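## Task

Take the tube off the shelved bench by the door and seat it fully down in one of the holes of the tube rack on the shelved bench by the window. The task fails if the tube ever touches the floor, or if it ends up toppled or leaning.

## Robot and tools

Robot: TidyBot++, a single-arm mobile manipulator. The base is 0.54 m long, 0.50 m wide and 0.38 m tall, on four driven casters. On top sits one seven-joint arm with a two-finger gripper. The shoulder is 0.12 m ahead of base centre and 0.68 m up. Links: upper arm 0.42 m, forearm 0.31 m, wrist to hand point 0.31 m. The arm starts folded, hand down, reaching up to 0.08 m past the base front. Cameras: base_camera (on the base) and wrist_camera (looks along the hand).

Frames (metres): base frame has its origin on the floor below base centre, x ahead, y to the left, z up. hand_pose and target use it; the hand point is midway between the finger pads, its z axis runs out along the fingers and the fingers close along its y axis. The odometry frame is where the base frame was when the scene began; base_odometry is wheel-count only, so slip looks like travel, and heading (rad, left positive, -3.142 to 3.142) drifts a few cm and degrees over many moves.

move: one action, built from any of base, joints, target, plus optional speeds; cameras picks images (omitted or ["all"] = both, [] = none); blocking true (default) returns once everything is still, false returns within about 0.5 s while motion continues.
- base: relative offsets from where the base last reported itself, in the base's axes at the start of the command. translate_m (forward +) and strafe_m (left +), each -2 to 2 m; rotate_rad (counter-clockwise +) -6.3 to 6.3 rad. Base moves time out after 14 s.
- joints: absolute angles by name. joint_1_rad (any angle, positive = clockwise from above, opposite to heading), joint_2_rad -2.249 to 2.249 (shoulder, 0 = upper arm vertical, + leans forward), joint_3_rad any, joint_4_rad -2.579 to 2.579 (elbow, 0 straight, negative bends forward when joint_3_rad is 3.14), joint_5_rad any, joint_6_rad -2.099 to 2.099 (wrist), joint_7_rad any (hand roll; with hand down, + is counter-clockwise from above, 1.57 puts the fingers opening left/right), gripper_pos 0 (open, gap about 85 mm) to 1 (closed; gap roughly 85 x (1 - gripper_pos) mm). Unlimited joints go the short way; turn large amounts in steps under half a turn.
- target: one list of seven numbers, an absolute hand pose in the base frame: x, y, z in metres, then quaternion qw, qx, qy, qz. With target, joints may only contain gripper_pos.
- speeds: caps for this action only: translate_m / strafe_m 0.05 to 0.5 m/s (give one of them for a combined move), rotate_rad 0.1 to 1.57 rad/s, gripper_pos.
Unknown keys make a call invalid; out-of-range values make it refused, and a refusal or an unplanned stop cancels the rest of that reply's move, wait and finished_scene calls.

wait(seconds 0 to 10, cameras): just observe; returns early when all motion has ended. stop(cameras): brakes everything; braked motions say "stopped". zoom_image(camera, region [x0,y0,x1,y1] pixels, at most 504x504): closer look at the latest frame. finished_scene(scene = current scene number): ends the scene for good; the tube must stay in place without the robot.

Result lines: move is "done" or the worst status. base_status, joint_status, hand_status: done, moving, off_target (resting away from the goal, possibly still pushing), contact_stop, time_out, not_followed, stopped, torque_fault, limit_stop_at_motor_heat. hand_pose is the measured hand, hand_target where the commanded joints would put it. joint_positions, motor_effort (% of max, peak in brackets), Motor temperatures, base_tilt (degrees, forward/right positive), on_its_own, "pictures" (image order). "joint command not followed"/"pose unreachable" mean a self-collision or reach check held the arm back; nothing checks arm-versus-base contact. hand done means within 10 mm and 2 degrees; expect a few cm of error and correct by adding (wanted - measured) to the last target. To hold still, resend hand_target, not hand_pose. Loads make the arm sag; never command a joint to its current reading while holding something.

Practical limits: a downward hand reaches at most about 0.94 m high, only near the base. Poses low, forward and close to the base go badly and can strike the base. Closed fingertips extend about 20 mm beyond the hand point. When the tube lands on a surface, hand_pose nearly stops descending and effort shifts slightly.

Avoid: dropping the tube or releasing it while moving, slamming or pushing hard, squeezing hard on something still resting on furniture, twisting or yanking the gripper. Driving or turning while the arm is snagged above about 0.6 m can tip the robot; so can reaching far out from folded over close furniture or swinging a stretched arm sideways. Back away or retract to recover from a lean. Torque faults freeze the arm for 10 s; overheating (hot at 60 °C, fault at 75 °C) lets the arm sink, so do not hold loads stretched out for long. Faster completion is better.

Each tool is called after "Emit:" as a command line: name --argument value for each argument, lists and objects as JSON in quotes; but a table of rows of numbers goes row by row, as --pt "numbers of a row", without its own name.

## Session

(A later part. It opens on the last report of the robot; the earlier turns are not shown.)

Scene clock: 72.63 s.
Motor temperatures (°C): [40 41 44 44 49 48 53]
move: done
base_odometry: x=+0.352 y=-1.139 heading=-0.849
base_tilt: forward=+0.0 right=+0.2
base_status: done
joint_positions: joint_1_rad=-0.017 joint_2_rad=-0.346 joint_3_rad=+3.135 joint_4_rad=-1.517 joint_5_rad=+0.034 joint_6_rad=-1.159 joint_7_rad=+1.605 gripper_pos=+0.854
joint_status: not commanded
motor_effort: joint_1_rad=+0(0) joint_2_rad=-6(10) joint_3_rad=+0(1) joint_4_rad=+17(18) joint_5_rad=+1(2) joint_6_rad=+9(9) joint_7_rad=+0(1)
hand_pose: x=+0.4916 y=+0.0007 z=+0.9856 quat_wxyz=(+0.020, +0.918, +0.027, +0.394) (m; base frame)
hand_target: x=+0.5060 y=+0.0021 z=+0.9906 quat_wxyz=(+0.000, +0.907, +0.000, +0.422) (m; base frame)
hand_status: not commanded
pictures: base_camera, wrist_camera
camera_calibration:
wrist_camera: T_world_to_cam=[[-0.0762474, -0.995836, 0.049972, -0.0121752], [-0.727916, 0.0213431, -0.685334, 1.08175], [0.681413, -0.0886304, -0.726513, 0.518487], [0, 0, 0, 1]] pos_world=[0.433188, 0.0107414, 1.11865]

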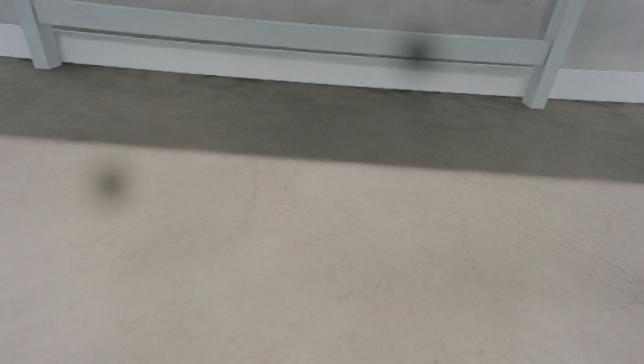

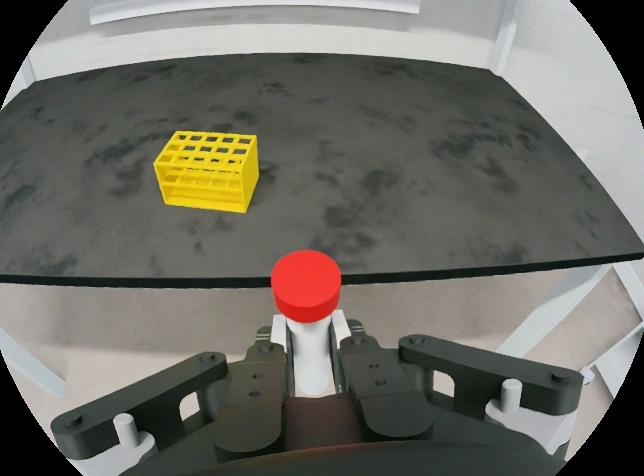

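Emit:
zoom_image --camera "wrist_camera" --region '[130, 110, 290, 230]'

Scaled by 3.150.

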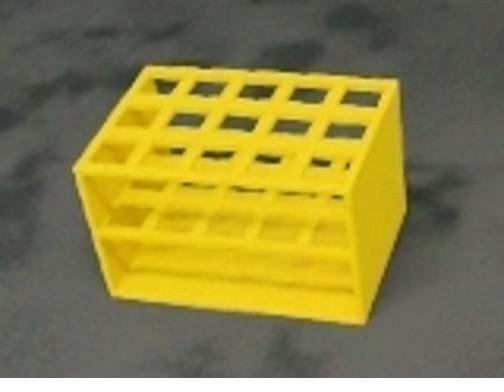

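Emit:
move --joints '{"joint_1_rad":0.017,"joint_3_rad":3.145,"joint_4_rad":-1.37,"joint_5_rad":-0.035,"joint_6_rad":-1.2,"joint_7_rad":1.535}' --cameras '[]'

Emit:
move --base '{"translate_m":0.25,"strafe_m":0.115}' --cameras '["wrist_camera"]'

Emit:
zoom_image --camera "wrist_camera" --region '[210, 160, 410, 400]'

Scene clock: 76.13 s.
Motor temperatures (°C): [40 41 44 44 49 48 53]
move: done
base_odometry: x=+0.352 y=-1.139 heading=-0.849
base_tilt: forward=+0.0 right=+0.2
base_status: not commanded
joint_positions: joint_1_rad=-0.006 joint_2_rad=-0.346 joint_3_rad=+3.135 joint_4_rad=-1.405 joint_5_rad=+0.002 joint_6_rad=-1.159 joint_7_rad=+1.571 gripper_pos=+0.854
joint_status: all done
motor_effort: joint_1_rad=+0(1) joint_2_rad=-5(7) joint_3_rad=+0(2) joint_4_rad=+17(18) joint_5_rad=+2(2) joint_6_rad=+9(10) joint_7_rad=+0(1)
hand_pose: x=+0.4986 y=+0.0060 z=+1.0435 quat_wxyz=(-0.001, +0.895, +0.006, +0.445) (m; base frame)
hand_target: x=+0.4906 y=+0.0036 z=+1.0536 quat_wxyz=(-0.021, +0.895, -0.024, +0.444) (m; base frame)
hand_status: not commanded
pictures: none
No camera images: "cameras" was empty.

Scene clock: 77.93 s.
Motor temperatures (°C): [40 41 44 44 49 48 53]
move: done
base_odometry: x=+0.604 y=-1.251 heading=-0.849
base_tilt: forward=+0.0 right=+0.2
base_status: done
joint_positions: joint_1_rad=-0.004 joint_2_rad=-0.345 joint_3_rad=+3.135 joint_4_rad=-1.405 joint_5_rad=-0.002 joint_6_rad=-1.159 joint_7_rad=+1.570 gripper_pos=+0.854
joint_status: not commanded
motor_effort: joint_1_rad=+0(1) joint_2_rad=-6(10) joint_3_rad=+1(2) joint_4_rad=+17(17) joint_5_rad=+0(2) joint_6_rad=+9(10) joint_7_rad=+0(1)
hand_pose: x=+0.4988 y=+0.0066 z=+1.0433 quat_wxyz=(-0.002, +0.896, +0.005, +0.445) (m; base frame)
hand_target: x=+0.4906 y=+0.0036 z=+1.0536 quat_wxyz=(-0.021, +0.895, -0.024, +0.444) (m; base frame)
hand_status: not commanded
pictures: wrist_camera
camera_calibration:
wrist_camera: T_world_to_cam=[[-0.096685, -0.995111, -0.0201464, 0.0746711], [-0.646959, 0.0782147, -0.758503, 1.162], [0.75637, -0.060302, -0.651359, 0.439986], [0, 0, 0, 1]] pos_world=[0.426192, 0.00995276, 1.16947]

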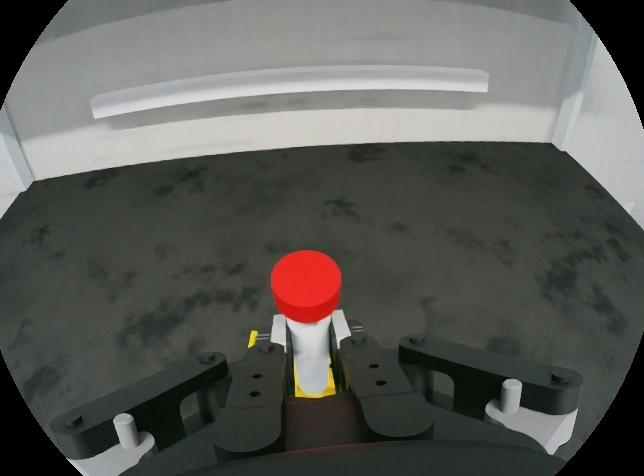

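Scaled by 2.100.

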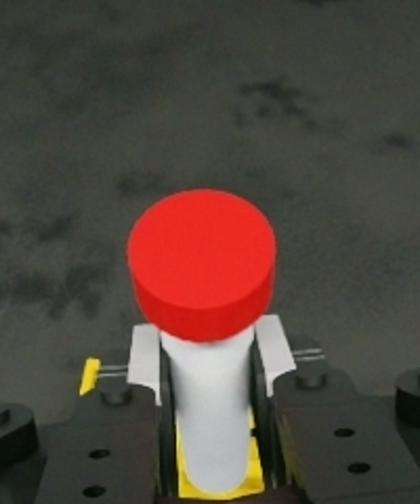

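Emit:
move --base '{"strafe_m":-0.14,"translate_m":-0.1}' --cameras '["wrist_camera"]'

Emit:
zoom_image --camera "wrist_camera" --region '[120, 160, 320, 320]'

Scene clock: 79.97 s.
Motor temperatures (°C): [40 41 44 44 49 48 53]
move: done
base_odometry: x=+0.433 y=-1.268 heading=-0.849
base_tilt: forward=+0.0 right=+0.3
base_status: done
joint_positions: joint_1_rad=-0.002 joint_2_rad=-0.348 joint_3_rad=+3.137 joint_4_rad=-1.405 joint_5_rad=-0.005 joint_6_rad=-1.159 joint_7_rad=+1.570 gripper_pos=+0.854
joint_status: not commanded
motor_effort: joint_1_rad=+0(1) joint_2_rad=-5(9) joint_3_rad=+1(2) joint_4_rad=+16(17) joint_5_rad=+1(3) joint_6_rad=+9(10) joint_7_rad=+0(1)
hand_pose: x=+0.4980 y=+0.0056 z=+1.0442 quat_wxyz=(-0.003, +0.895, +0.003, +0.446) (m; base frame)
hand_target: x=+0.4906 y=+0.0036 z=+1.0536 quat_wxyz=(-0.021, +0.895, -0.024, +0.444) (m; base frame)
hand_status: not commanded
pictures: wrist_camera
camera_calibration:
wrist_camera: T_world_to_cam=[[-0.099413, -0.994768, -0.0235144, 0.0785685], [-0.64497, 0.0824146, -0.759751, 1.16251], [0.757714, -0.060363, -0.649789, 0.438828], [0, 0, 0, 1]] pos_world=[0.425091, 0.00883827, 1.17021]

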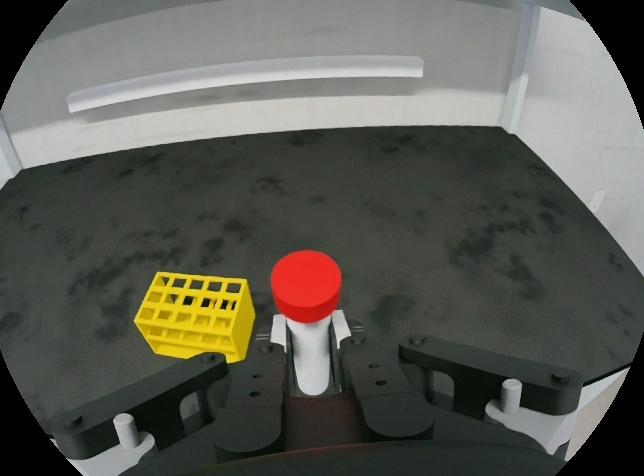

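Scaled by 2.520.

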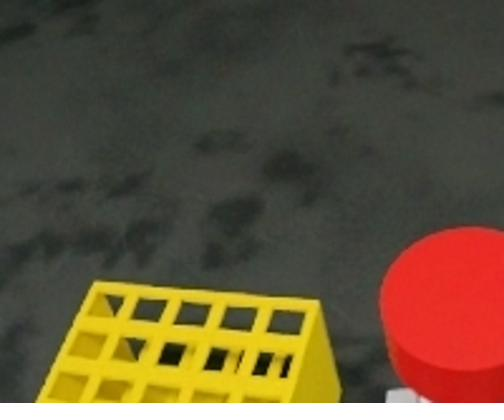

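Emit:
move --base '{"strafe_m":0.139,"translate_m":0.18}' --cameras '["wrist_camera"]'

Emit:
zoom_image --camera "wrist_camera" --region '[210, 260, 410, 400]'

Scene clock: 84.10 s.
Motor temperatures (°C): [40 41 44 44 49 47 53]
move: done
base_odometry: x=+0.656 y=-1.312 heading=-0.849
base_tilt: forward=+0.0 right=+0.2
base_status: done
joint_positions: joint_1_rad=-0.001 joint_2_rad=-0.349 joint_3_rad=+3.137 joint_4_rad=-1.405 joint_5_rad=-0.006 joint_6_rad=-1.159 joint_7_rad=+1.570 gripper_pos=+0.854
joint_status: not commanded
motor_effort: joint_1_rad=+0(1) joint_2_rad=-6(9) joint_3_rad=+1(2) joint_4_rad=+16(17) joint_5_rad=+1(2) joint_6_rad=+9(10) joint_7_rad=-1(1)
hand_pose: x=+0.4976 y=+0.0059 z=+1.0448 quat_wxyz=(-0.004, +0.895, +0.003, +0.447) (m; base frame)
hand_target: x=+0.4906 y=+0.0036 z=+1.0536 quat_wxyz=(-0.021, +0.895, -0.024, +0.444) (m; base frame)
hand_status: not commanded
pictures: wrist_camera
camera_calibration:
wrist_camera: T_world_to_cam=[[-0.0990797, -0.994763, -0.0251113, 0.0803256], [-0.643863, 0.0833296, -0.760589, 1.16303], [0.758698, -0.0591908, -0.648748, 0.437965], [0, 0, 0, 1]] pos_world=[0.424509, 0.00891343, 1.17073]

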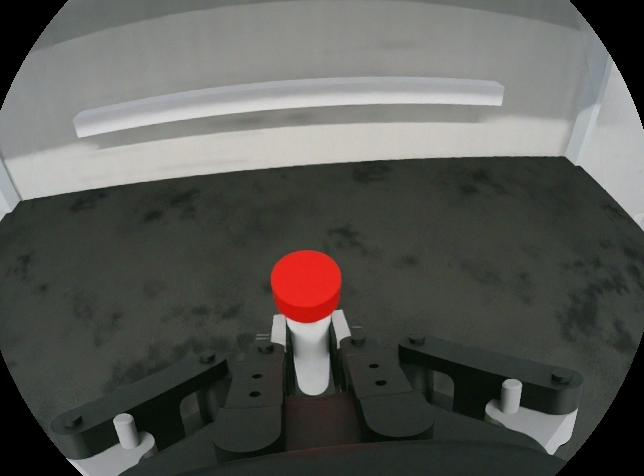

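Scaled by 2.520.

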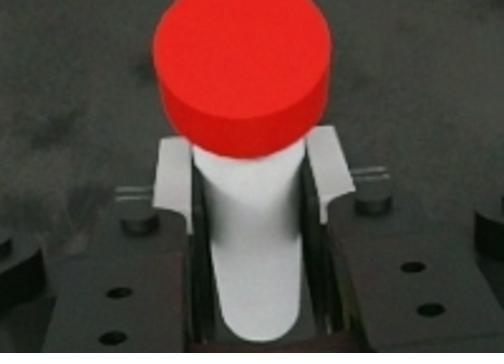

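Emit:
move --joints '{"joint_2_rad":-0.4,"joint_4_rad":-1.69,"joint_6_rad":-0.95}'

Emit:
zoom_image --camera "wrist_camera" --region '[210, 260, 410, 400]'

Scene clock: 87.53 s.
Motor temperatures (°C): [40 41 44 44 49 47 53]
move: done
base_odometry: x=+0.656 y=-1.312 heading=-0.849
base_tilt: forward=+0.0 right=+0.2
base_status: not commanded
joint_positions: joint_1_rad=-0.001 joint_2_rad=-0.374 joint_3_rad=+3.137 joint_4_rad=-1.657 joint_5_rad=-0.006 joint_6_rad=-1.047 joint_7_rad=+1.570 gripper_pos=+0.854
joint_status: all done
motor_effort: joint_1_rad=+0(0) joint_2_rad=-6(7) joint_3_rad=+1(1) joint_4_rad=+17(18) joint_5_rad=+0(1) joint_6_rad=+8(9) joint_7_rad=+0(1)
hand_pose: x=+0.4923 y=+0.0057 z=+0.9487 quat_wxyz=(-0.004, +0.919, +0.002, +0.395) (m; base frame)
hand_target: x=+0.5015 y=+0.0021 z=+0.9635 quat_wxyz=(-0.021, +0.900, -0.028, +0.435) (m; base frame)
hand_status: not commanded
pictures: base_camera, wrist_camera
camera_calibration:
wrist_camera: T_world_to_cam=[[-0.10218, -0.994679, -0.0131858, 0.0673265], [-0.726027, 0.0836303, -0.682562, 1.05296], [0.680033, -0.0601708, -0.730709, 0.496095], [0, 0, 0, 1]] pos_world=[0.433995, 0.0087593, 1.0821]

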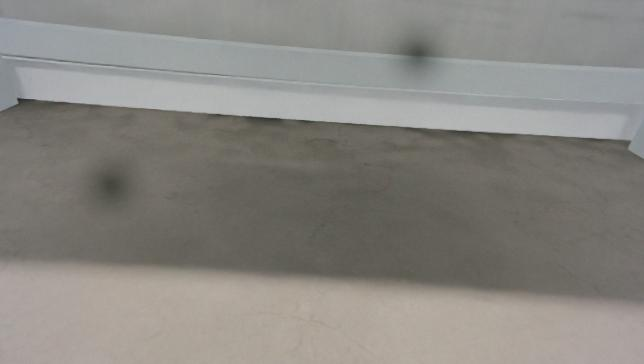

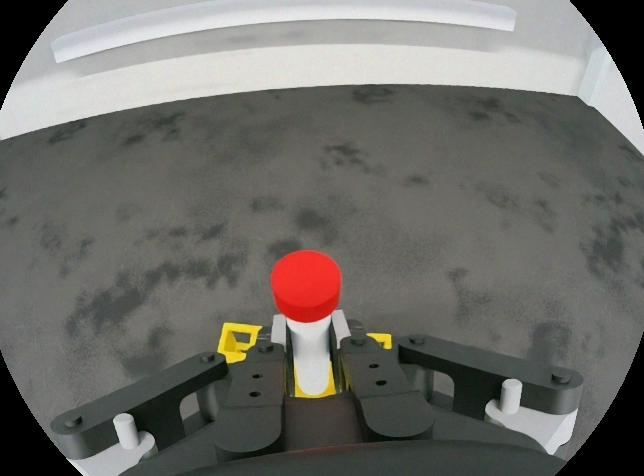

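Scaled by 2.520.

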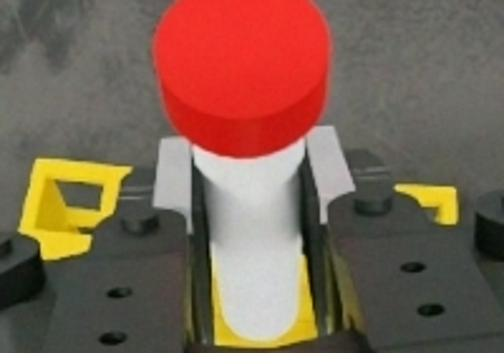

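Emit:
move --base '{"strafe_m":0.009}' --cameras '["wrist_camera"]'

Emit:
zoom_image --camera "wrist_camera" --region '[275, 340, 355, 400]'

Emit:
zoom_image --camera "wrist_camera" --region '[200, 300, 420, 400]'

Scene clock: 89.27 s.
Motor temperatures (°C): [40 41 44 44 49 47 53]
move: done
base_odometry: x=+0.663 y=-1.306 heading=-0.850
base_tilt: forward=+0.0 right=+0.2
base_status: done
joint_positions: joint_1_rad=-0.001 joint_2_rad=-0.377 joint_3_rad=+3.137 joint_4_rad=-1.657 joint_5_rad=-0.008 joint_6_rad=-1.045 joint_7_rad=+1.570 gripper_pos=+0.854
joint_status: not commanded
motor_effort: joint_1_rad=+0(1) joint_2_rad=-6(7) joint_3_rad=+1(3) joint_4_rad=+17(18) joint_5_rad=+1(2) joint_6_rad=+7(9) joint_7_rad=+0(0)
hand_pose: x=+0.4921 y=+0.0058 z=+0.9499 quat_wxyz=(-0.004, +0.918, +0.002, +0.397) (m; base frame)
hand_target: x=+0.5015 y=+0.0021 z=+0.9635 quat_wxyz=(-0.021, +0.900, -0.028, +0.435) (m; base frame)
hand_status: not commanded
pictures: wrist_camera
camera_calibration:
wrist_camera: T_world_to_cam=[[-0.102395, -0.994628, -0.0152107, 0.069479], [-0.723296, 0.0849419, -0.685294, 1.05485], [0.682904, -0.0591685, -0.728108, 0.493282], [0, 0, 0, 1]] pos_world=[0.433219, 0.00869157, 1.0831]

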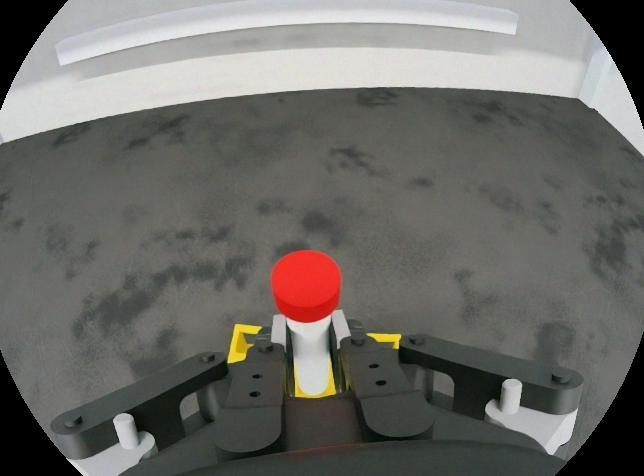

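Scaled by 6.300.

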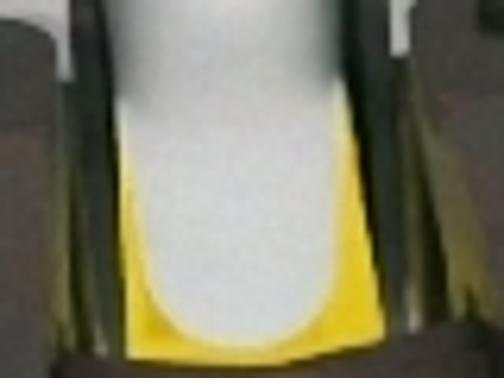

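Scaled by 2.291.

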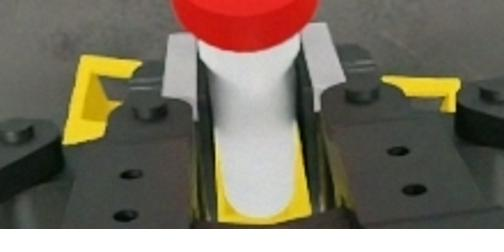

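Emit:
move --base '{"strafe_m":0.003}' --joints '{"joint_2_rad":-0.425,"joint_4_rad":-1.79,"joint_6_rad":-0.863}' --cameras '["wrist_camera"]'

Emit:
zoom_image --camera "wrist_camera" --region '[200, 300, 420, 400]'

Scene clock: 91.10 s.
Motor temperatures (°C): [40 41 44 44 49 48 53]
move: done
base_odometry: x=+0.665 y=-1.304 heading=-0.850
base_tilt: forward=+0.0 right=+0.2
base_status: done
joint_positions: joint_1_rad=+0.000 joint_2_rad=-0.400 joint_3_rad=+3.137 joint_4_rad=-1.758 joint_5_rad=-0.008 joint_6_rad=-0.960 joint_7_rad=+1.570 gripper_pos=+0.854
joint_status: all done
motor_effort: joint_1_rad=+0(1) joint_2_rad=-5(7) joint_3_rad=+1(4) joint_4_rad=+17(19) joint_5_rad=+1(2) joint_6_rad=+9(9) joint_7_rad=+0(0)
hand_pose: x=+0.4908 y=+0.0055 z=+0.9243 quat_wxyz=(-0.004, +0.916, +0.001, +0.400) (m; base frame)
hand_target: x=+0.4998 y=+0.0016 z=+0.9394 quat_wxyz=(-0.021, +0.897, -0.030, +0.441) (m; base frame)
hand_status: not commanded
pictures: wrist_camera
camera_calibration:
wrist_camera: T_world_to_cam=[[-0.103621, -0.994474, -0.0168447, 0.0707518], [-0.718102, 0.0865203, -0.690538, 1.03862], [0.68818, -0.0594579, -0.7231, 0.468237], [0, 0, 0, 1]] pos_world=[0.430933, 0.00833973, 1.05698]

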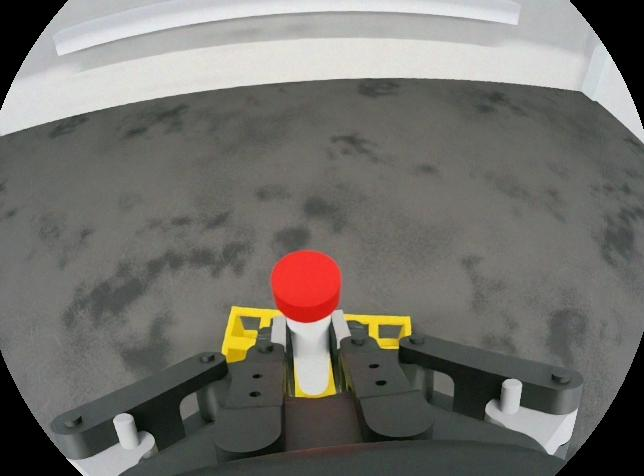

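Scaled by 2.291.

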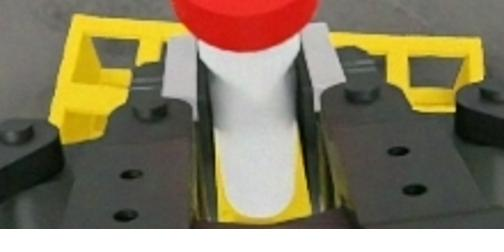

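Emit:
move --joints '{"joint_2_rad":-0.432,"joint_4_rad":-1.865,"joint_6_rad":-0.80}' --cameras '["wrist_camera"]'

Emit:
zoom_image --camera "wrist_camera" --region '[200, 270, 430, 400]'

Scene clock: 92.70 s.
Motor temperatures (°C): [40 41 44 44 49 48 53]
move: done
base_odometry: x=+0.665 y=-1.304 heading=-0.850
base_tilt: forward=+0.0 right=+0.2
base_status: not commanded
joint_positions: joint_1_rad=+0.000 joint_2_rad=-0.424 joint_3_rad=+3.137 joint_4_rad=-1.814 joint_5_rad=-0.008 joint_6_rad=-0.881 joint_7_rad=+1.570 gripper_pos=+0.854
joint_status: all done
motor_effort: joint_1_rad=+0(0) joint_2_rad=-3(6) joint_3_rad=+0(1) joint_4_rad=+16(17) joint_5_rad=+1(1) joint_6_rad=+7(9) joint_7_rad=+0(0)
hand_pose: x=+0.4933 y=+0.0054 z=+0.9211 quat_wxyz=(-0.004, +0.907, +0.001, +0.422) (m; base frame)
hand_target: x=+0.4998 y=+0.0012 z=+0.9159 quat_wxyz=(-0.021, +0.898, -0.031, +0.439) (m; base frame)
hand_status: not commanded
pictures: wrist_camera
camera_calibration:
wrist_camera: T_world_to_cam=[[-0.103324, -0.994406, -0.0219317, 0.0753834], [-0.684891, 0.0871189, -0.723419, 1.05215], [0.721283, -0.0597258, -0.690061, 0.417478], [0, 0, 0, 1]] pos_world=[0.427275, 0.00823405, 1.05088]

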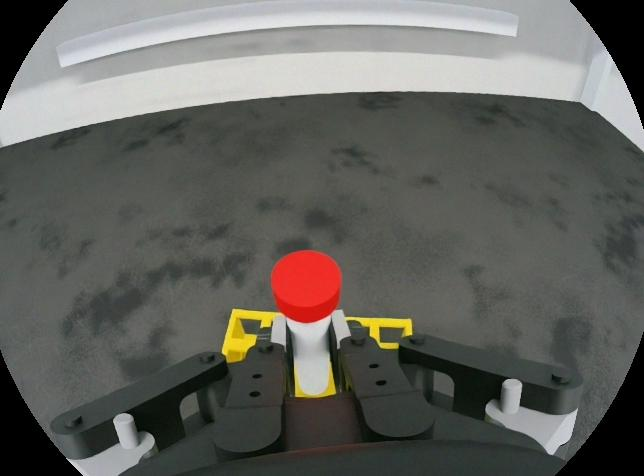

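Scaled by 2.191.

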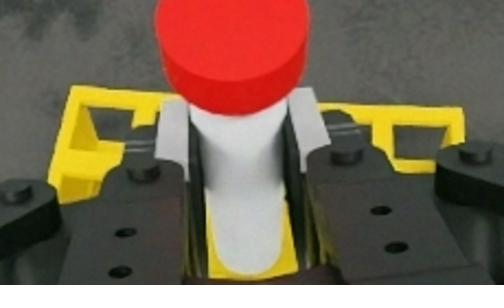

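Emit:
move --joints '{"joint_2_rad":-0.425,"joint_4_rad":-1.905}' --cameras '["wrist_camera"]'

Emit:
zoom_image --camera "wrist_camera" --region '[200, 270, 430, 400]'

Scene clock: 97.63 s.
Motor temperatures (°C): [40 41 44 44 49 48 53]
move: off_target
base_odometry: x=+0.665 y=-1.304 heading=-0.850
base_tilt: forward=+0.0 right=+0.2
base_status: not commanded
joint_positions: joint_1_rad=+0.000 joint_2_rad=-0.435 joint_3_rad=+3.137 joint_4_rad=-1.834 joint_5_rad=-0.008 joint_6_rad=-0.856 joint_7_rad=+1.570 gripper_pos=+0.854
joint_status: joint_4_rad off_target (ended at -1.834, target -1.905); the others done
motor_effort: joint_1_rad=+0(0) joint_2_rad=+0(3) joint_3_rad=+0(1) joint_4_rad=+12(16) joint_5_rad=+1(1) joint_6_rad=+4(7) joint_7_rad=+0(1)
hand_pose: x=+0.4927 y=+0.0053 z=+0.9204 quat_wxyz=(-0.004, +0.903, +0.001, +0.429) (m; base frame)
hand_target: x=+0.4949 y=+0.0013 z=+0.8911 quat_wxyz=(-0.020, +0.908, -0.031, +0.417) (m; base frame)
hand_status: not commanded
pictures: wrist_camera
camera_calibration:
wrist_camera: T_world_to_cam=[[-0.103147, -0.994384, -0.0236841, 0.0767923], [-0.672932, 0.0872978, -0.734535, 1.0556], [0.732477, -0.059827, -0.678158, 0.400934], [0, 0, 0, 1]] pos_world=[0.424591, 0.00819644, 1.04909]

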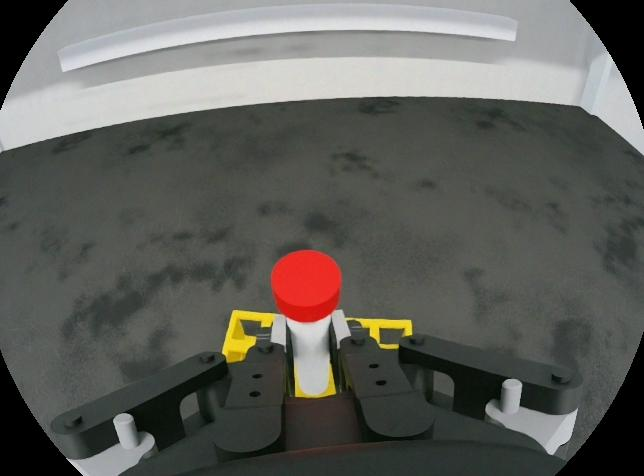

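Scaled by 2.191.

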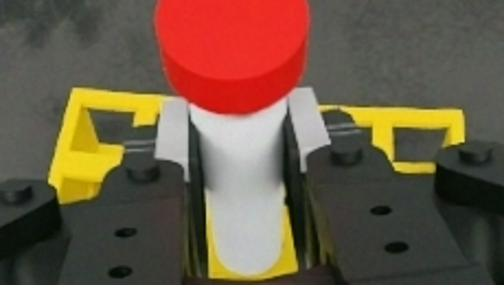

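Emit:
move --joints '{"joint_2_rad":-0.35,"joint_4_rad":-1.57,"joint_6_rad":-1.15}' --cameras '[]'

Emit:
move --joints '{"joint_2_rad":-0.365,"joint_4_rad":-1.68,"joint_6_rad":-1.01}' --cameras '["wrist_camera"]'

Emit:
zoom_image --camera "wrist_camera" --region '[210, 280, 420, 400]'

Scene clock: 104.87 s.
Motor temperatures (°C): [40 41 44 44 49 48 53]
move: done
base_odometry: x=+0.665 y=-1.304 heading=-0.850
base_tilt: forward=+0.0 right=+0.2
base_status: not commanded
joint_positions: joint_1_rad=+0.000 joint_2_rad=-0.379 joint_3_rad=+3.137 joint_4_rad=-1.610 joint_5_rad=-0.008 joint_6_rad=-1.065 joint_7_rad=+1.570 gripper_pos=+0.854
joint_status: all done
motor_effort: joint_1_rad=+0(0) joint_2_rad=-6(7) joint_3_rad=+1(1) joint_4_rad=+17(20) joint_5_rad=+1(1) joint_6_rad=+8(9) joint_7_rad=+0(0)
hand_pose: x=+0.4926 y=+0.0057 z=+0.9707 quat_wxyz=(-0.005, +0.912, +0.001, +0.410) (m; base frame)
hand_target: x=+0.4871 y=+0.0035 z=+0.9622 quat_wxyz=(-0.021, +0.926, -0.027, +0.376) (m; base frame)
hand_status: not commanded
pictures: none
No camera images: "cameras" was empty.

Scene clock: 105.80 s.
Motor temperatures (°C): [40 41 44 44 49 48 53]
move: done
base_odometry: x=+0.665 y=-1.304 heading=-0.850
base_tilt: forward=+0.0 right=+0.2
base_status: not commanded
joint_positions: joint_1_rad=+0.000 joint_2_rad=-0.379 joint_3_rad=+3.137 joint_4_rad=-1.654 joint_5_rad=-0.008 joint_6_rad=-1.061 joint_7_rad=+1.570 gripper_pos=+0.854
joint_status: all done
motor_effort: joint_1_rad=+0(0) joint_2_rad=-6(7) joint_3_rad=+1(1) joint_4_rad=+17(18) joint_5_rad=+1(1) joint_6_rad=+8(9) joint_7_rad=+0(1)
hand_pose: x=+0.4886 y=+0.0056 z=+0.9485 quat_wxyz=(-0.005, +0.920, +0.001, +0.392) (m; base frame)
hand_target: x=+0.5000 y=+0.0026 z=+0.9414 quat_wxyz=(-0.021, +0.917, -0.029, +0.397) (m; base frame)
hand_status: not commanded
pictures: wrist_camera
camera_calibration:
wrist_camera: T_world_to_cam=[[-0.103134, -0.994558, -0.0147826, 0.068904], [-0.730742, 0.0858431, -0.677235, 1.04737], [0.674818, -0.059044, -0.735618, 0.505685], [0, 0, 0, 1]] pos_world=[0.431219, 0.00847703, 1.08233]

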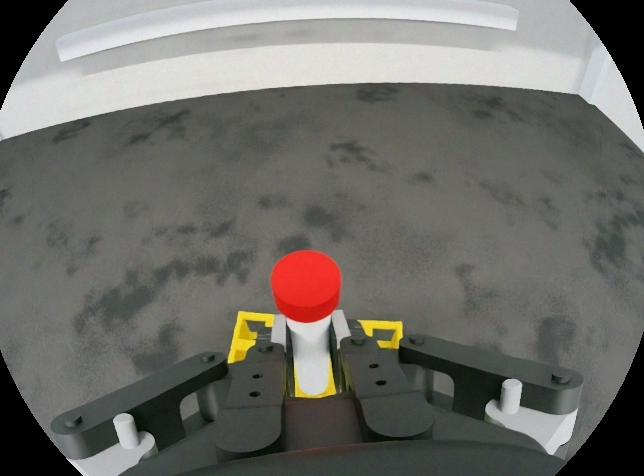

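Scaled by 2.400.

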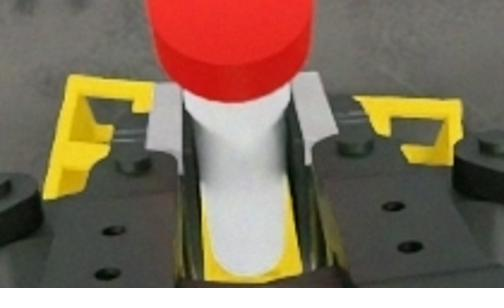

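Emit:
move --joints '{"joint_2_rad":-0.32,"joint_4_rad":-1.575,"joint_6_rad":-1.18}' --cameras '["wrist_camera"]'

Emit:
zoom_image --camera "wrist_camera" --region '[210, 260, 420, 400]'

Scene clock: 107.20 s.
Motor temperatures (°C): [40 41 44 44 49 48 53]
move: done
base_odometry: x=+0.665 y=-1.304 heading=-0.850
base_tilt: forward=+0.0 right=+0.2
base_status: not commanded
joint_positions: joint_1_rad=+0.000 joint_2_rad=-0.347 joint_3_rad=+3.137 joint_4_rad=-1.612 joint_5_rad=-0.008 joint_6_rad=-1.116 joint_7_rad=+1.570 gripper_pos=+0.854
joint_status: all done
motor_effort: joint_1_rad=+0(0) joint_2_rad=-6(7) joint_3_rad=+1(1) joint_4_rad=+17(18) joint_5_rad=+1(1) joint_6_rad=+8(9) joint_7_rad=+0(0)
hand_pose: x=+0.4904 y=+0.0057 z=+0.9467 quat_wxyz=(-0.005, +0.929, +0.001, +0.371) (m; base frame)
hand_target: x=+0.4877 y=+0.0037 z=+0.9423 quat_wxyz=(-0.021, +0.938, -0.027, +0.346) (m; base frame)
hand_status: not commanded
pictures: wrist_camera
camera_calibration:
wrist_camera: T_world_to_cam=[[-0.103266, -0.994604, -0.00998907, 0.064643], [-0.760189, 0.0853964, -0.644065, 1.03045], [0.641442, -0.0589166, -0.764906, 0.547194], [0, 0, 0, 1]] pos_world=[0.439016, 0.00853661, 1.08287]

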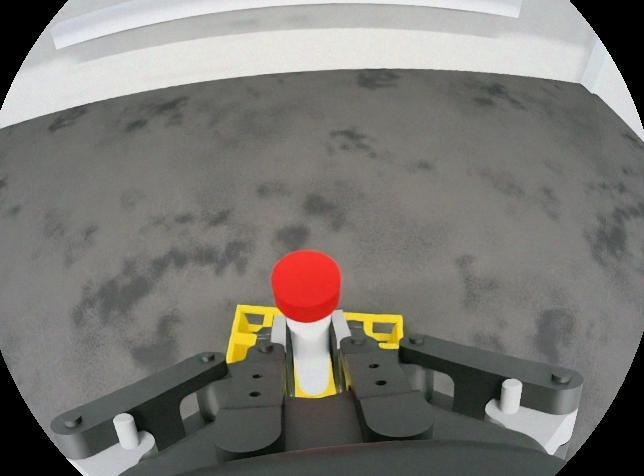

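Scaled by 2.400.

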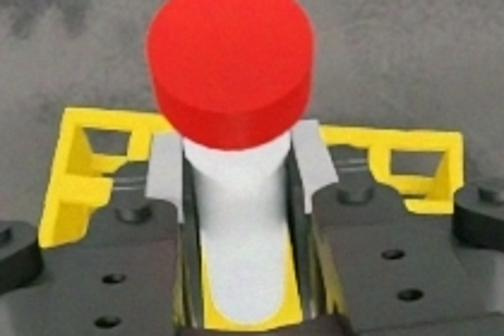

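Emit:
move --base '{"strafe_m":0.001,"translate_m":0.001}' --joints '{"joint_2_rad":-0.38,"joint_4_rad":-1.765,"joint_6_rad":-0.94}' --cameras '["wrist_camera"]'

Emit:
zoom_image --camera "wrist_camera" --region '[210, 260, 420, 400]'

Scene clock: 109.17 s.
Motor temperatures (°C): [40 41 44 44 49 48 53]
move: done
base_odometry: x=+0.667 y=-1.304 heading=-0.850
base_tilt: forward=+0.0 right=+0.2
base_status: done
joint_positions: joint_1_rad=+0.000 joint_2_rad=-0.354 joint_3_rad=+3.137 joint_4_rad=-1.733 joint_5_rad=-0.008 joint_6_rad=-1.031 joint_7_rad=+1.570 gripper_pos=+0.854
joint_status: all done
motor_effort: joint_1_rad=+0(1) joint_2_rad=-6(9) joint_3_rad=+1(3) joint_4_rad=+17(18) joint_5_rad=+0(1) joint_6_rad=+8(9) joint_7_rad=+0(1)
hand_pose: x=+0.4896 y=+0.0055 z=+0.9047 quat_wxyz=(-0.004, +0.934, +0.001, +0.358) (m; base frame)
hand_target: x=+0.4989 y=+0.0022 z=+0.9177 quat_wxyz=(-0.021, +0.917, -0.030, +0.397) (m; base frame)
hand_status: not commanded
pictures: wrist_camera
camera_calibration:
wrist_camera: T_world_to_cam=[[-0.104283, -0.994523, -0.00701525, 0.0617686], [-0.778388, 0.0860065, -0.621864, 0.991661], [0.619062, -0.0593895, -0.783094, 0.543063], [0, 0, 0, 1]] pos_world=[0.442149, 0.00839327, 1.04238]

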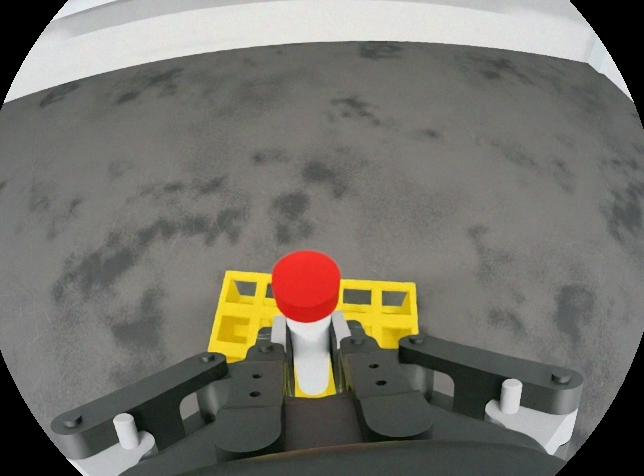

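Scaled by 2.400.

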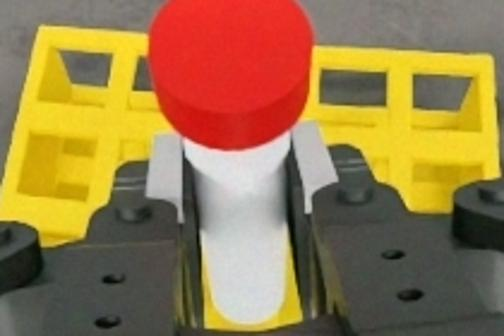

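Emit:
move --joints '{"joint_2_rad":-0.395,"joint_4_rad":-1.905,"joint_6_rad":-0.81}' --cameras '["wrist_camera"]'

Emit:
zoom_image --camera "wrist_camera" --region '[210, 230, 420, 400]'

Scene clock: 110.50 s.
Motor temperatures (°C): [40 41 44 44 49 48 53]
move: done
base_odometry: x=+0.667 y=-1.304 heading=-0.850
base_tilt: forward=+0.0 right=+0.2
base_status: not commanded
joint_positions: joint_1_rad=+0.000 joint_2_rad=-0.373 joint_3_rad=+3.137 joint_4_rad=-1.866 joint_5_rad=-0.008 joint_6_rad=-0.905 joint_7_rad=+1.570 gripper_pos=+0.854
joint_status: all done
motor_effort: joint_1_rad=+0(1) joint_2_rad=-6(7) joint_3_rad=+0(1) joint_4_rad=+18(19) joint_5_rad=+1(2) joint_6_rad=+8(9) joint_7_rad=+0(1)
hand_pose: x=+0.4898 y=+0.0053 z=+0.8687 quat_wxyz=(-0.004, +0.932, +0.000, +0.363) (m; base frame)
hand_target: x=+0.4989 y=+0.0013 z=+0.8774 quat_wxyz=(-0.020, +0.916, -0.032, +0.399) (m; base frame)
hand_status: not commanded
pictures: wrist_camera
camera_calibration:
wrist_camera: T_world_to_cam=[[-0.105249, -0.994411, -0.00832706, 0.0629174], [-0.771151, 0.0869, -0.630694, 0.973579], [0.627893, -0.0599583, -0.775987, 0.504196], [0, 0, 0, 1]] pos_world=[0.440817, 0.00819242, 1.0058]

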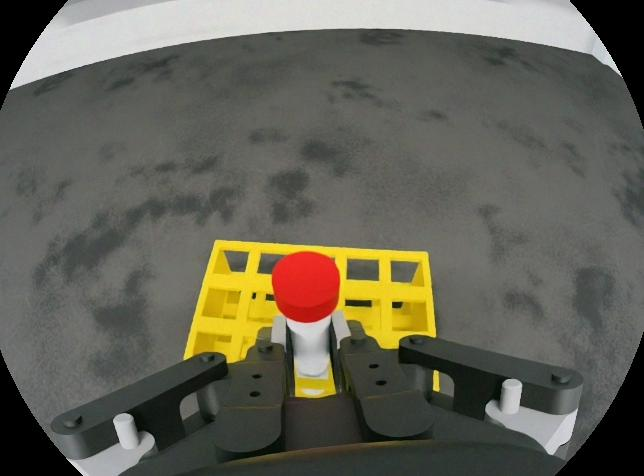

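Scaled by 2.400.

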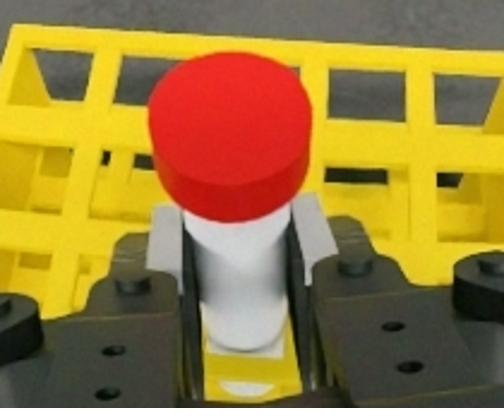

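Emit:
move --joints '{"joint_2_rad":-0.4,"joint_4_rad":-1.955,"joint_6_rad":-0.76}' --cameras '["wrist_camera"]'

Emit:
zoom_image --camera "wrist_camera" --region '[210, 230, 420, 400]'

Scene clock: 111.83 s.
Motor temperatures (°C): [40 41 44 44 49 48 53]
move: done
base_odometry: x=+0.667 y=-1.304 heading=-0.850
base_tilt: forward=+0.0 right=+0.3
base_status: not commanded
joint_positions: joint_1_rad=+0.000 joint_2_rad=-0.385 joint_3_rad=+3.137 joint_4_rad=-1.912 joint_5_rad=-0.008 joint_6_rad=-0.844 joint_7_rad=+1.570 gripper_pos=+0.854
joint_status: all done
motor_effort: joint_1_rad=+0(0) joint_2_rad=-5(7) joint_3_rad=+1(1) joint_4_rad=+16(17) joint_5_rad=+0(2) joint_6_rad=+6(9) joint_7_rad=+0(1)
hand_pose: x=+0.4918 y=+0.0052 z=+0.8621 quat_wxyz=(-0.004, +0.927, +0.000, +0.376) (m; base frame)
hand_target: x=+0.4986 y=+0.0010 z=+0.8636 quat_wxyz=(-0.020, +0.915, -0.033, +0.401) (m; base frame)
hand_status: not commanded
pictures: wrist_camera
camera_calibration:
wrist_camera: T_world_to_cam=[[-0.105465, -0.994359, -0.0112762, 0.0656171], [-0.753752, 0.0873317, -0.65133, 0.980158], [0.648641, -0.0601931, -0.75871, 0.472708], [0, 0, 0, 1]] pos_world=[0.439099, 0.00810184, 0.997795]

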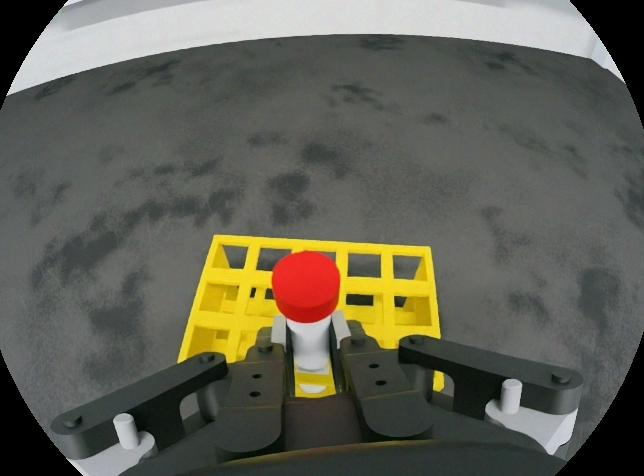

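Scaled by 2.400.

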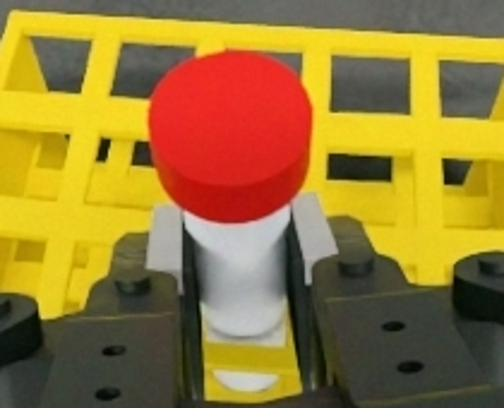

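Emit:
move --joints '{"gripper_pos":0.55}' --cameras '["wrist_camera"]'

Emit:
zoom_image --camera "wrist_camera" --region '[210, 230, 420, 400]'

Scene clock: 112.97 s.
Motor temperatures (°C): [40 41 44 44 49 48 53]
move: done
base_odometry: x=+0.667 y=-1.304 heading=-0.850
base_tilt: forward=+0.0 right=+0.2
base_status: not commanded
joint_positions: joint_1_rad=+0.000 joint_2_rad=-0.385 joint_3_rad=+3.137 joint_4_rad=-1.920 joint_5_rad=-0.008 joint_6_rad=-0.844 joint_7_rad=+1.569 gripper_pos=+0.550
joint_status: all done
motor_effort: joint_1_rad=+0(0) joint_2_rad=-6(6) joint_3_rad=+0(1) joint_4_rad=+17(18) joint_5_rad=+1(1) joint_6_rad=+8(9) joint_7_rad=+0(0)
hand_pose: x=+0.4901 y=+0.0052 z=+0.8579 quat_wxyz=(-0.004, +0.928, +0.000, +0.372) (m; base frame)
hand_target: x=+0.4986 y=+0.0010 z=+0.8636 quat_wxyz=(-0.020, +0.915, -0.033, +0.401) (m; base frame)
hand_status: not commanded
pictures: wrist_camera
camera_calibration:
wrist_camera: T_world_to_cam=[[-0.105607, -0.994353, -0.0104573, 0.0647455], [-0.758832, 0.0873809, -0.645398, 0.973554], [0.642667, -0.0602236, -0.763775, 0.477881], [0, 0, 0, 1]] pos_world=[0.438483, 0.00808957, 0.994]

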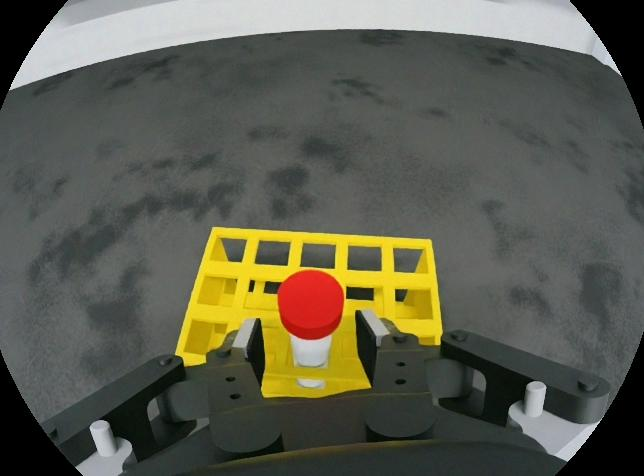

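Scaled by 2.400.

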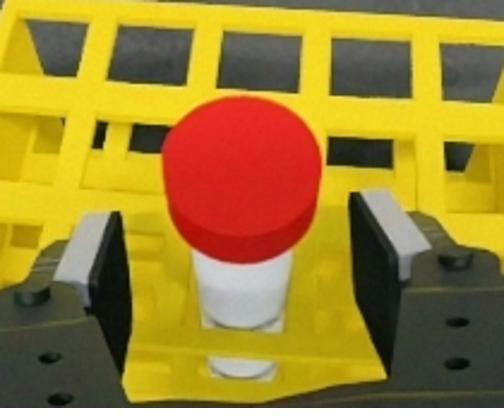

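Emit:
move --joints '{"gripper_pos":0.4}' --cameras '[]'

Emit:
move --joints '{"joint_2_rad":-0.35,"joint_4_rad":-1.55,"joint_6_rad":-1.15}' --cameras '[]'

Emit:
move --base '{"translate_m":-0.15}' --cameras '["wrist_camera"]'

Emit:
zoom_image --camera "wrist_camera" --region '[210, 200, 420, 400]'

Scene clock: 114.00 s.
Motor temperatures (°C): [40 41 44 44 49 48 53]
move: done
base_odometry: x=+0.667 y=-1.304 heading=-0.850
base_tilt: forward=+0.0 right=+0.2
base_status: not commanded
joint_positions: joint_1_rad=+0.000 joint_2_rad=-0.385 joint_3_rad=+3.137 joint_4_rad=-1.920 joint_5_rad=-0.008 joint_6_rad=-0.844 joint_7_rad=+1.569 gripper_pos=+0.400
joint_status: all done
motor_effort: joint_1_rad=+0(0) joint_2_rad=-6(6) joint_3_rad=+0(1) joint_4_rad=+18(18) joint_5_rad=+1(1) joint_6_rad=+8(9) joint_7_rad=+0(0)
hand_pose: x=+0.4901 y=+0.0052 z=+0.8579 quat_wxyz=(-0.004, +0.928, +0.000, +0.372) (m; base frame)
hand_target: x=+0.4986 y=+0.0010 z=+0.8636 quat_wxyz=(-0.020, +0.915, -0.033, +0.401) (m; base frame)
hand_status: not commanded
pictures: none
No camera images: "cameras" was empty.

Scene clock: 115.57 s.
Motor temperatures (°C): [40 41 44 44 49 48 53]
move: done
base_odometry: x=+0.667 y=-1.304 heading=-0.850
base_tilt: forward=+0.0 right=+0.2
base_status: not commanded
joint_positions: joint_1_rad=+0.000 joint_2_rad=-0.379 joint_3_rad=+3.137 joint_4_rad=-1.591 joint_5_rad=-0.008 joint_6_rad=-1.064 joint_7_rad=+1.569 gripper_pos=+0.400
joint_status: all done
motor_effort: joint_1_rad=+0(0) joint_2_rad=-6(8) joint_3_rad=+0(2) joint_4_rad=+17(19) joint_5_rad=+0(1) joint_6_rad=+9(9) joint_7_rad=+0(1)
hand_pose: x=+0.4945 y=+0.0057 z=+0.9811 quat_wxyz=(-0.005, +0.908, +0.001, +0.419) (m; base frame)
hand_target: x=+0.4893 y=+0.0035 z=+0.9724 quat_wxyz=(-0.021, +0.922, -0.026, +0.385) (m; base frame)
hand_status: not commanded
pictures: none
No camera images: "cameras" was empty.

Scene clock: 116.90 s.
Motor temperatures (°C): [40 41 44 44 49 48 53]
move: done
base_odometry: x=+0.568 y=-1.191 heading=-0.850
base_tilt: forward=+0.0 right=+0.3
base_status: done
joint_positions: joint_1_rad=+0.000 joint_2_rad=-0.367 joint_3_rad=+3.137 joint_4_rad=-1.590 joint_5_rad=-0.008 joint_6_rad=-1.071 joint_7_rad=+1.569 gripper_pos=+0.400
joint_status: not commanded
motor_effort: joint_1_rad=+0(0) joint_2_rad=-5(9) joint_3_rad=+0(1) joint_4_rad=+17(18) joint_5_rad=+0(1) joint_6_rad=+8(9) joint_7_rad=+0(1)
hand_pose: x=+0.4967 y=+0.0057 z=+0.9758 quat_wxyz=(-0.005, +0.911, +0.001, +0.411) (m; base frame)
hand_target: x=+0.4893 y=+0.0035 z=+0.9724 quat_wxyz=(-0.021, +0.922, -0.026, +0.385) (m; base frame)
hand_status: not commanded
pictures: wrist_camera
camera_calibration:
wrist_camera: T_world_to_cam=[[-0.10232, -0.994561, -0.0194494, 0.0743724], [-0.701306, 0.085989, -0.707655, 1.08682], [0.705479, -0.0587674, -0.706291, 0.476418], [0, 0, 0, 1]] pos_world=[0.433704, 0.00851088, 1.10703]

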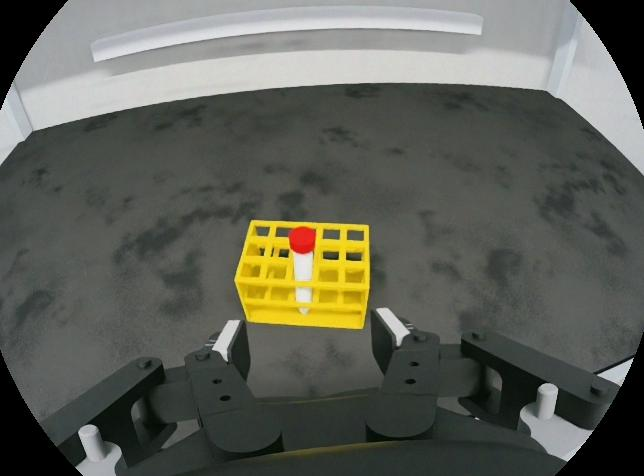

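Scaled by 2.400.

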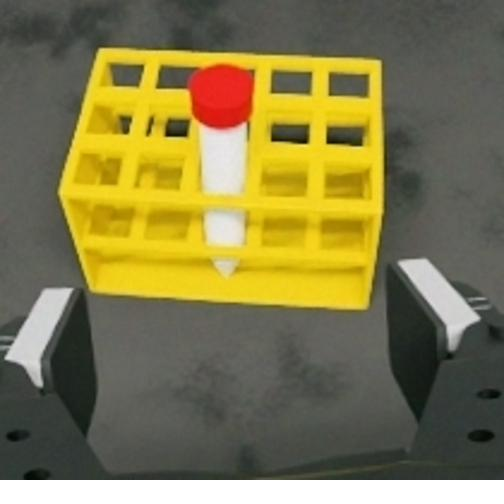

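Emit:
finished_scene --scene 1

The scene is finished: the task was done.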